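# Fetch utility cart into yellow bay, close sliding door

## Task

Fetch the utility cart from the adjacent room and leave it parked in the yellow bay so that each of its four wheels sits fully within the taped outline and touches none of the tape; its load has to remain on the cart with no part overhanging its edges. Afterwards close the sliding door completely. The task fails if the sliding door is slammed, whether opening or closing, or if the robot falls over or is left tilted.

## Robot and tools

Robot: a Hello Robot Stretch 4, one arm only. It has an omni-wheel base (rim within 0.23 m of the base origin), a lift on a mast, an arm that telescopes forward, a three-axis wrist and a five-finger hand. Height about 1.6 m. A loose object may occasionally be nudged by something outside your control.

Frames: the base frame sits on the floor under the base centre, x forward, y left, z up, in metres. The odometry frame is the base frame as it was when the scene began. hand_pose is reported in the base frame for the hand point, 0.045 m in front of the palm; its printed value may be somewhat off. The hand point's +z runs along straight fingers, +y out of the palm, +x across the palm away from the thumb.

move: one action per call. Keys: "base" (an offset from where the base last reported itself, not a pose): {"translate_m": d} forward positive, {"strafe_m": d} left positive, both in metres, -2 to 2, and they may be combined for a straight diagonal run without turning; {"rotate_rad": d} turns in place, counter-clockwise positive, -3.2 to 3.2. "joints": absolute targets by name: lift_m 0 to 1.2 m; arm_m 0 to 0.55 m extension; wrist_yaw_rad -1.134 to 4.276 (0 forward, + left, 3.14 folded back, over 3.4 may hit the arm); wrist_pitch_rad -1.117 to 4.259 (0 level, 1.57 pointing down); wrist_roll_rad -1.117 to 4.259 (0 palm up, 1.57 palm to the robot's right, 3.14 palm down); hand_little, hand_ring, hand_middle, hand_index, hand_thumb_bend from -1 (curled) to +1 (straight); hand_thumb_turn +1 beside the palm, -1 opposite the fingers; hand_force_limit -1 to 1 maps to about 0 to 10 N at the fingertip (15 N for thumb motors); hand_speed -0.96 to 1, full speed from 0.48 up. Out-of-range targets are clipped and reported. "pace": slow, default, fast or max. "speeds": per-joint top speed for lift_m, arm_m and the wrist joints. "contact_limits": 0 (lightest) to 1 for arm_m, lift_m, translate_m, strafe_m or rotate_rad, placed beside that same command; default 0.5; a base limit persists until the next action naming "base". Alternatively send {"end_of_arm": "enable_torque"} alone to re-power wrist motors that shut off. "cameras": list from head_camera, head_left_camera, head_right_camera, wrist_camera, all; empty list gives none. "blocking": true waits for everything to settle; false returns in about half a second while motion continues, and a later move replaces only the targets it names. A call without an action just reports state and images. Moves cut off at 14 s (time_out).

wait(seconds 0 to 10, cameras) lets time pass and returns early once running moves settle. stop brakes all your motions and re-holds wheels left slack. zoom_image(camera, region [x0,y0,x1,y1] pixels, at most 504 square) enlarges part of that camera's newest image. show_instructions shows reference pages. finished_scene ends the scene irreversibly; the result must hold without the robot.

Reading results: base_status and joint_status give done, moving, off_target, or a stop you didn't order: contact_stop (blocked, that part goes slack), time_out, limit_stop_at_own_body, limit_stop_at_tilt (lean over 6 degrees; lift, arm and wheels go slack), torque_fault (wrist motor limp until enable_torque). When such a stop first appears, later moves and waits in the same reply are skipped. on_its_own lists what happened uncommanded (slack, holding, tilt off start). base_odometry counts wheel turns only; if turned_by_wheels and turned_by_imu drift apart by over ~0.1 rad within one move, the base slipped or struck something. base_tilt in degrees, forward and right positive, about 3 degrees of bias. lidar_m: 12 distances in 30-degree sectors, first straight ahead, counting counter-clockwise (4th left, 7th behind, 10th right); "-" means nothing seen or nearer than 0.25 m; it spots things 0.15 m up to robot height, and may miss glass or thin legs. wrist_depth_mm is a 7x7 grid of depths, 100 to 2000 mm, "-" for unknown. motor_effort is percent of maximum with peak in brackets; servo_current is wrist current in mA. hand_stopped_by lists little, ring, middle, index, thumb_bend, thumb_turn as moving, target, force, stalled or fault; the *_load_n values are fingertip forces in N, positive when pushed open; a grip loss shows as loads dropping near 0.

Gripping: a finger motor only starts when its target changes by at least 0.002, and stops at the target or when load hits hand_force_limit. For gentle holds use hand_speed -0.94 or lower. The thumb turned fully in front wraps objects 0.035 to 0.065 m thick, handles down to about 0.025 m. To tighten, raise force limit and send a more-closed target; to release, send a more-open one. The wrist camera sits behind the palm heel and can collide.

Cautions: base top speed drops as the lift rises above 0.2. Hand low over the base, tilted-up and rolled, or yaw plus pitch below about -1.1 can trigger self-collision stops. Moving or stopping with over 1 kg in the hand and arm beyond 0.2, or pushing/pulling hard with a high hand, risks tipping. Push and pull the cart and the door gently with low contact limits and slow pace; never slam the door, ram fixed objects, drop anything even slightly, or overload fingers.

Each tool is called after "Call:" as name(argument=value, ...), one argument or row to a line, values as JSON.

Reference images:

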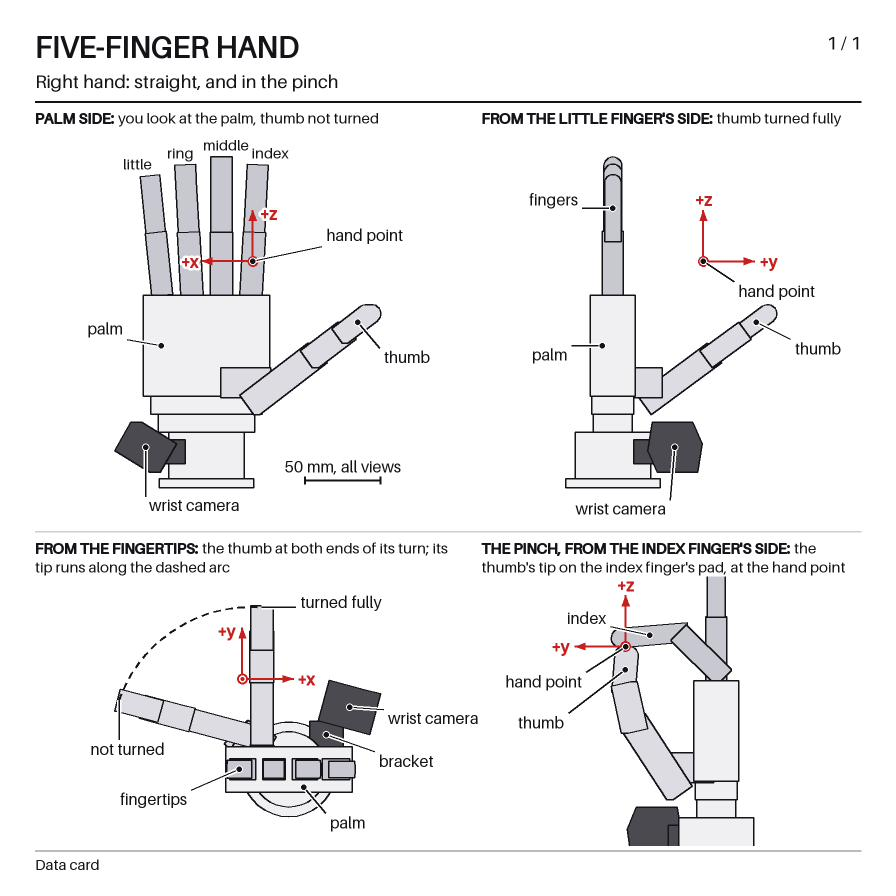

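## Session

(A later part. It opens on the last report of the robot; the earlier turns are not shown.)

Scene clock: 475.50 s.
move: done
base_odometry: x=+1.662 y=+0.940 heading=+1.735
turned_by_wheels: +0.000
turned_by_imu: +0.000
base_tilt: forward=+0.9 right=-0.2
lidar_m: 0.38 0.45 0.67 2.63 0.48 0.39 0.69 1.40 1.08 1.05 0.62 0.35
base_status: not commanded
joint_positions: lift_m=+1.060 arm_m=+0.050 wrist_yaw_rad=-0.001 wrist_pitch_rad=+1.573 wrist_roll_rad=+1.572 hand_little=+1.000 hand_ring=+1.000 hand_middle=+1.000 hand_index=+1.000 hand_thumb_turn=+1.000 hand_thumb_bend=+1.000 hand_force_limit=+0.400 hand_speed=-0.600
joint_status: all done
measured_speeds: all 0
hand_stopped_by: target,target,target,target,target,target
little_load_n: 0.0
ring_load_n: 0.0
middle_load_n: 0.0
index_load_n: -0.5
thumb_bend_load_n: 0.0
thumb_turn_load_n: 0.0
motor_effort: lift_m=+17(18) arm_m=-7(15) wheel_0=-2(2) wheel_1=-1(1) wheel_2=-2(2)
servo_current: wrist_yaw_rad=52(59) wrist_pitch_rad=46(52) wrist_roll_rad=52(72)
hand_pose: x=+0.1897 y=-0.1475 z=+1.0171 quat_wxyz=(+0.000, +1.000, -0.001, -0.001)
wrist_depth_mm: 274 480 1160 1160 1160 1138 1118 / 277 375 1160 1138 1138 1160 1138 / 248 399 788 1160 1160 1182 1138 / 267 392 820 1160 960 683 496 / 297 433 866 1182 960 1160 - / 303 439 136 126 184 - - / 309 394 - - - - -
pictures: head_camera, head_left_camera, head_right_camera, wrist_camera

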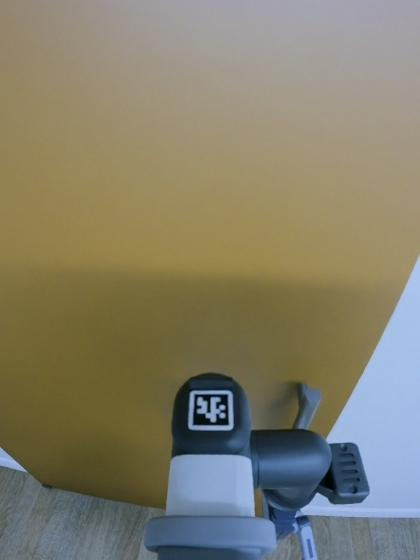

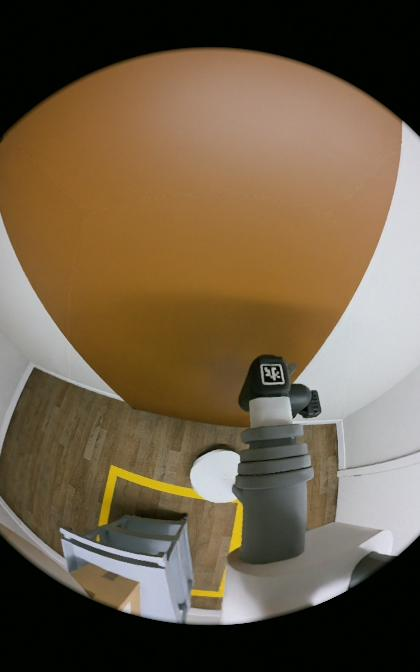

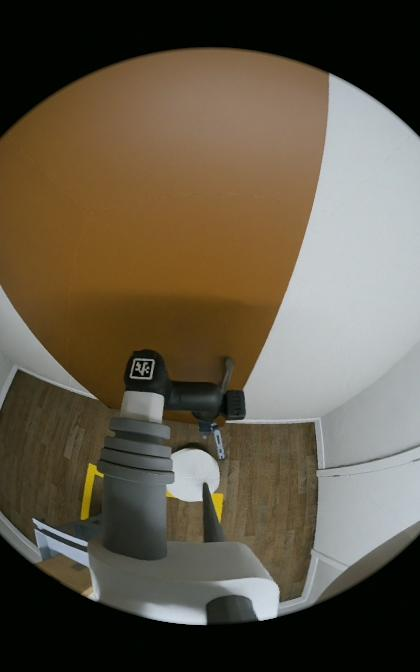

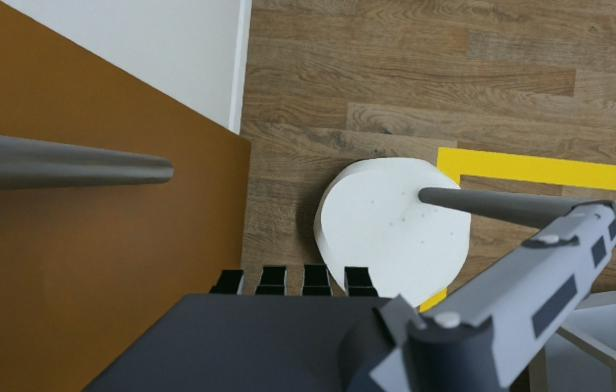

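Call:
move(
  base={"strafe_m": 1.0},
  cameras=["head_camera", "head_right_camera"],
)

Call:
move(
  base={"rotate_rad": -1.9},
  cameras=["head_camera", "head_left_camera", "head_right_camera"],
)

Scene clock: 483.13 s.
move: done
base_odometry: x=+0.676 y=+0.777 heading=+1.734
turned_by_wheels: +0.000
turned_by_imu: +0.001
base_tilt: forward=+0.9 right=-0.1
lidar_m: 0.55 0.62 0.95 1.61 1.77 1.45 1.40 0.44 0.52 1.65 0.68 0.53
base_status: done
joint_positions: lift_m=+1.060 arm_m=+0.050 wrist_yaw_rad=-0.001 wrist_pitch_rad=+1.573 wrist_roll_rad=+1.572 hand_little=+1.000 hand_ring=+1.000 hand_middle=+1.000 hand_index=+1.000 hand_thumb_turn=+1.000 hand_thumb_bend=+1.000 hand_force_limit=+0.400 hand_speed=-0.600
joint_status: not commanded
measured_speeds: all 0
hand_stopped_by: target,target,target,target,target,target
little_load_n: 0.0
ring_load_n: 0.0
middle_load_n: 0.0
index_load_n: 0.0
thumb_bend_load_n: 0.0
thumb_turn_load_n: 0.0
motor_effort: lift_m=+18(19) arm_m=-7(7) wheel_0=-1(12) wheel_1=-2(9) wheel_2=-2(7)
servo_current: wrist_yaw_rad=46(52) wrist_pitch_rad=39(52) wrist_roll_rad=52(72)
hand_pose: x=+0.1897 y=-0.1475 z=+1.0170 quat_wxyz=(+0.000, +1.000, -0.001, -0.001)
wrist_depth_mm: 415 585 1060 1160 1160 1138 - / 421 603 1118 1160 1160 1160 - / 452 627 1182 1160 1182 1182 1160 / 480 - 1205 1182 960 683 1160 / 484 - 1205 1182 976 1182 - / 492 - 125 125 184 - - / - - - - - - -

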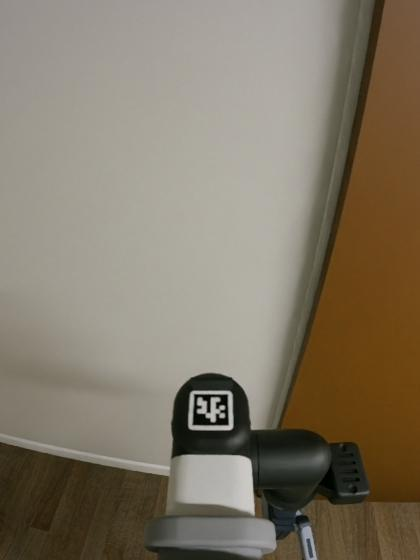

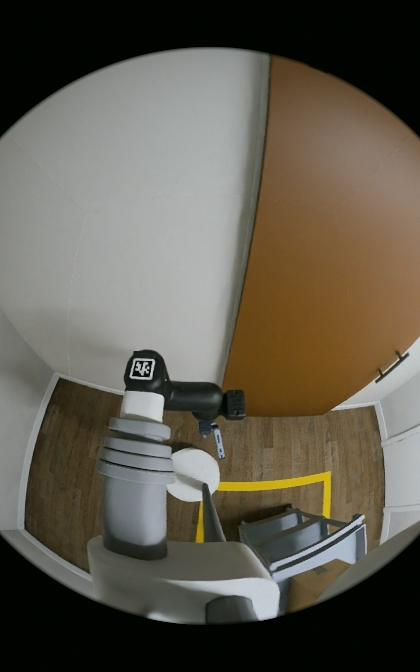

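Scene clock: 485.77 s.
move: done
base_odometry: x=+0.676 y=+0.777 heading=-0.165
turned_by_wheels: -1.900
turned_by_imu: -1.907
base_tilt: forward=+1.0 right=-0.1
lidar_m: 0.65 0.94 0.58 0.53 0.56 0.71 1.37 1.66 1.59 1.42 0.72 0.47
base_status: done
joint_positions: lift_m=+1.060 arm_m=+0.050 wrist_yaw_rad=-0.001 wrist_pitch_rad=+1.573 wrist_roll_rad=+1.572 hand_little=+1.000 hand_ring=+1.000 hand_middle=+1.000 hand_index=+1.000 hand_thumb_turn=+1.000 hand_thumb_bend=+1.000 hand_force_limit=+0.400 hand_speed=-0.600
joint_status: not commanded
measured_speeds: all 0
hand_stopped_by: target,target,target,target,target,target
little_load_n: 0.0
ring_load_n: 0.0
middle_load_n: 0.0
index_load_n: 0.0
thumb_bend_load_n: 0.0
thumb_turn_load_n: 0.0
motor_effort: lift_m=+18(19) arm_m=-7(7) wheel_0=+2(8) wheel_1=+2(8) wheel_2=+1(10)
servo_current: wrist_yaw_rad=46(52) wrist_pitch_rad=33(59) wrist_roll_rad=33(72)
hand_pose: x=+0.1897 y=-0.1475 z=+1.0170 quat_wxyz=(+0.000, +1.000, -0.001, -0.001)
wrist_depth_mm: 307 - 1160 1160 1138 1138 1138 / - 627 1160 1160 1160 1138 1160 / 640 1160 1182 1160 1160 1160 1160 / 1182 1182 1182 1182 960 960 1138 / 1182 1205 1182 1205 960 1160 - / 1205 1229 136 125 185 - - / 1205 1229 - - - - -

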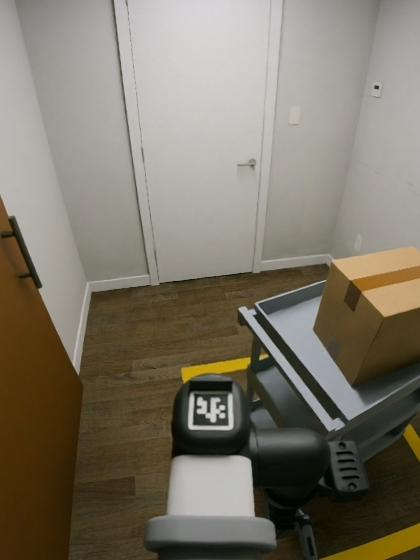

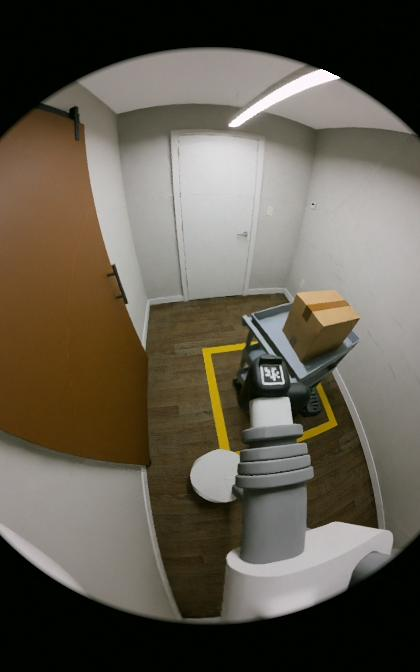

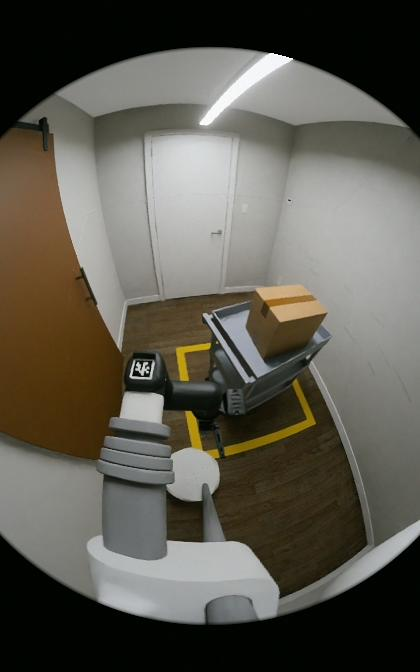

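Call:
zoom_image(
  camera="head_right_camera",
  region=[140, 280, 360, 500],
)

Call:
zoom_image(
  camera="head_left_camera",
  region=[180, 280, 400, 500],
)

Scaled by 2.291 from the camera's image (finer frame: 600x960).

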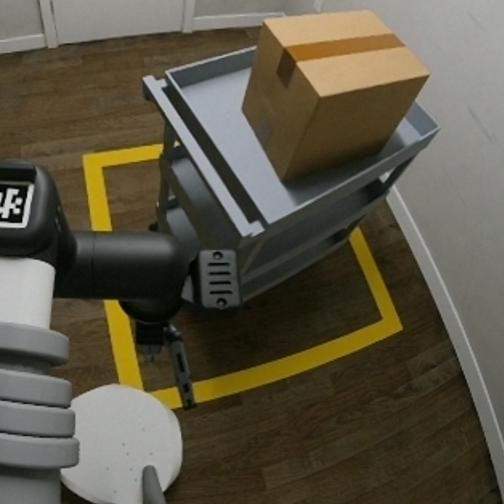

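Scaled by 2.291 from the camera's image (finer frame: 600x960).

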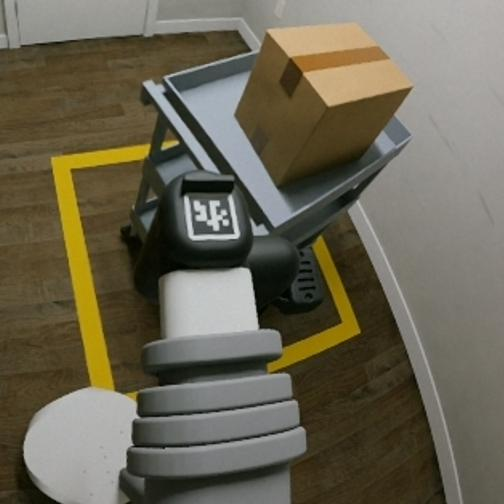

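Call:
move(
  base={"translate_m": -0.3, "strafe_m": -0.75},
  cameras=["head_camera", "head_right_camera", "head_left_camera"],
)

Call:
zoom_image(
  camera="head_camera",
  region=[60, 180, 420, 480],
)

Scene clock: 492.30 s.
move: done
base_odometry: x=+0.256 y=+0.086 heading=-0.165
turned_by_wheels: +0.000
turned_by_imu: -0.004
base_tilt: forward=+0.9 right=-0.1
lidar_m: 0.83 0.82 1.34 1.23 1.25 1.36 1.19 1.21 0.85 0.73 0.75 0.90
base_status: done
joint_positions: lift_m=+1.060 arm_m=+0.050 wrist_yaw_rad=-0.001 wrist_pitch_rad=+1.573 wrist_roll_rad=+1.572 hand_little=+1.000 hand_ring=+1.000 hand_middle=+1.000 hand_index=+1.000 hand_thumb_turn=+1.000 hand_thumb_bend=+1.000 hand_force_limit=+0.400 hand_speed=-0.600
joint_status: not commanded
measured_speeds: all 0
hand_stopped_by: target,target,target,target,target,target
little_load_n: 0.0
ring_load_n: 0.0
middle_load_n: 0.0
index_load_n: 0.0
thumb_bend_load_n: 0.0
thumb_turn_load_n: 0.0
motor_effort: lift_m=+18(19) arm_m=-7(7) wheel_0=+1(8) wheel_1=+0(10) wheel_2=+1(9)
servo_current: wrist_yaw_rad=46(59) wrist_pitch_rad=46(52) wrist_roll_rad=26(78)
hand_pose: x=+0.1897 y=-0.1475 z=+1.0170 quat_wxyz=(+0.000, +1.000, -0.001, -0.001)
wrist_depth_mm: 1160 1160 1160 1138 1138 1118 1138 / 1160 1182 1182 1138 1160 1118 1138 / 1182 1182 1160 1182 1160 1160 1138 / 1182 1205 1182 1160 960 946 1160 / - 1160 1160 1205 946 1182 - / - 1205 136 125 184 - - / - - - - - - -
pictures: head_camera, head_left_camera, head_right_camera

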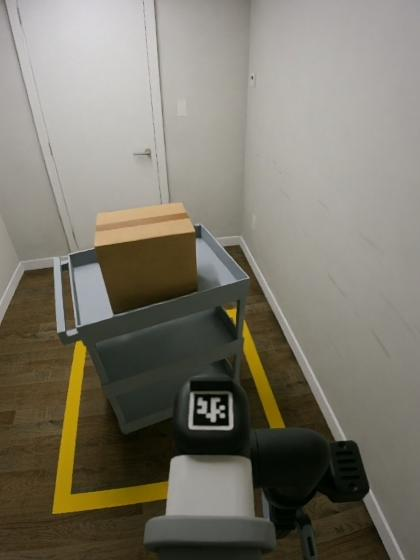

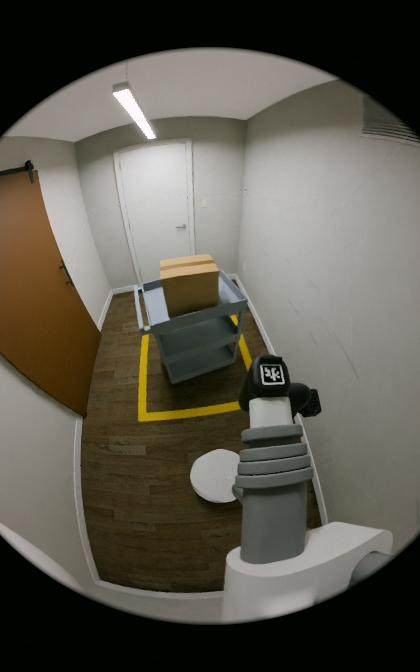

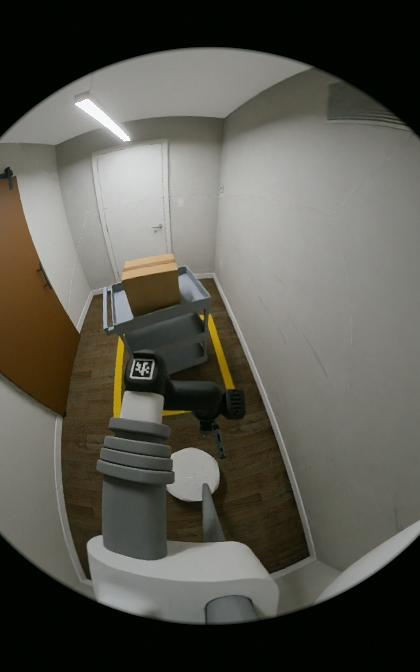

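Scaled by 1.400 from the camera's image (finer frame: 600x800).

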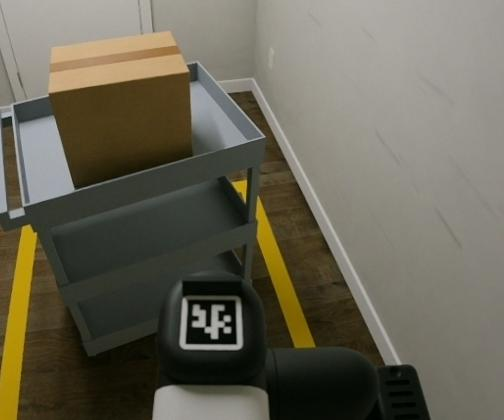

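Call:
move(
  base={"rotate_rad": -0.35},
  cameras=["head_camera"],
)

Call:
zoom_image(
  camera="head_camera",
  region=[0, 200, 260, 500],
)

Scene clock: 495.13 s.
move: done
base_odometry: x=+0.256 y=+0.086 heading=-0.515
turned_by_wheels: -0.350
turned_by_imu: -0.353
base_tilt: forward=+1.0 right=-0.1
lidar_m: 0.96 0.82 0.82 1.29 1.23 1.28 1.27 1.15 1.11 0.80 0.74 0.77
base_status: done
joint_positions: lift_m=+1.060 arm_m=+0.050 wrist_yaw_rad=-0.001 wrist_pitch_rad=+1.573 wrist_roll_rad=+1.572 hand_little=+1.000 hand_ring=+1.000 hand_middle=+1.000 hand_index=+1.000 hand_thumb_turn=+1.000 hand_thumb_bend=+1.000 hand_force_limit=+0.400 hand_speed=-0.600
joint_status: not commanded
measured_speeds: all 0
hand_stopped_by: target,target,target,target,target,target
little_load_n: 0.0
ring_load_n: 0.0
middle_load_n: 0.0
index_load_n: 0.0
thumb_bend_load_n: -0.5
thumb_turn_load_n: 0.0
motor_effort: lift_m=+18(19) arm_m=-7(7) wheel_0=-2(8) wheel_1=+1(6) wheel_2=+2(12)
servo_current: wrist_yaw_rad=46(52) wrist_pitch_rad=39(52) wrist_roll_rad=46(65)
hand_pose: x=+0.1897 y=-0.1475 z=+1.0170 quat_wxyz=(+0.000, +1.000, -0.001, -0.001)
wrist_depth_mm: - - 1138 1138 1118 1138 1138 / - 1138 1160 1138 1160 1160 1138 / 1205 1160 1182 1182 1160 1160 1160 / 1205 1205 1182 1160 946 960 1160 / 1182 1182 1182 1182 976 1182 - / 1205 1182 136 126 185 - - / - - - - - - -

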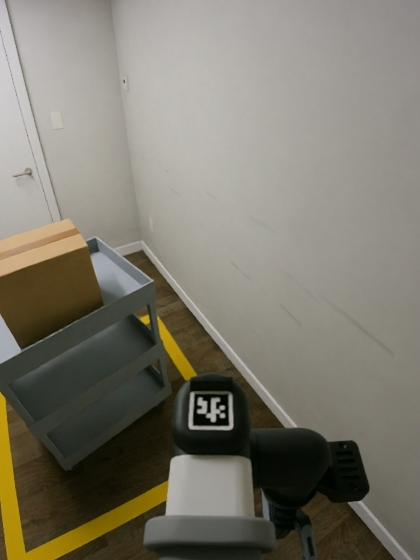

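Scaled by 1.680 from the camera's image (finer frame: 600x800).

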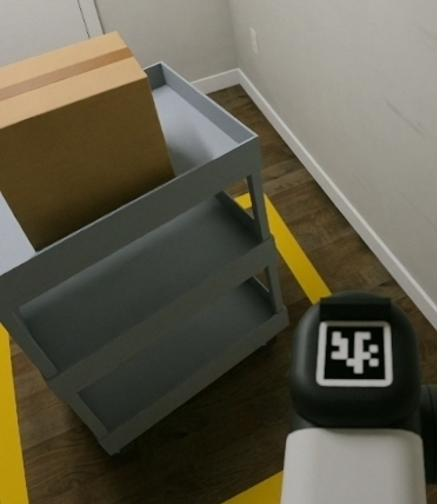

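Call:
finished_scene(
)

The scene is finished: the task was done.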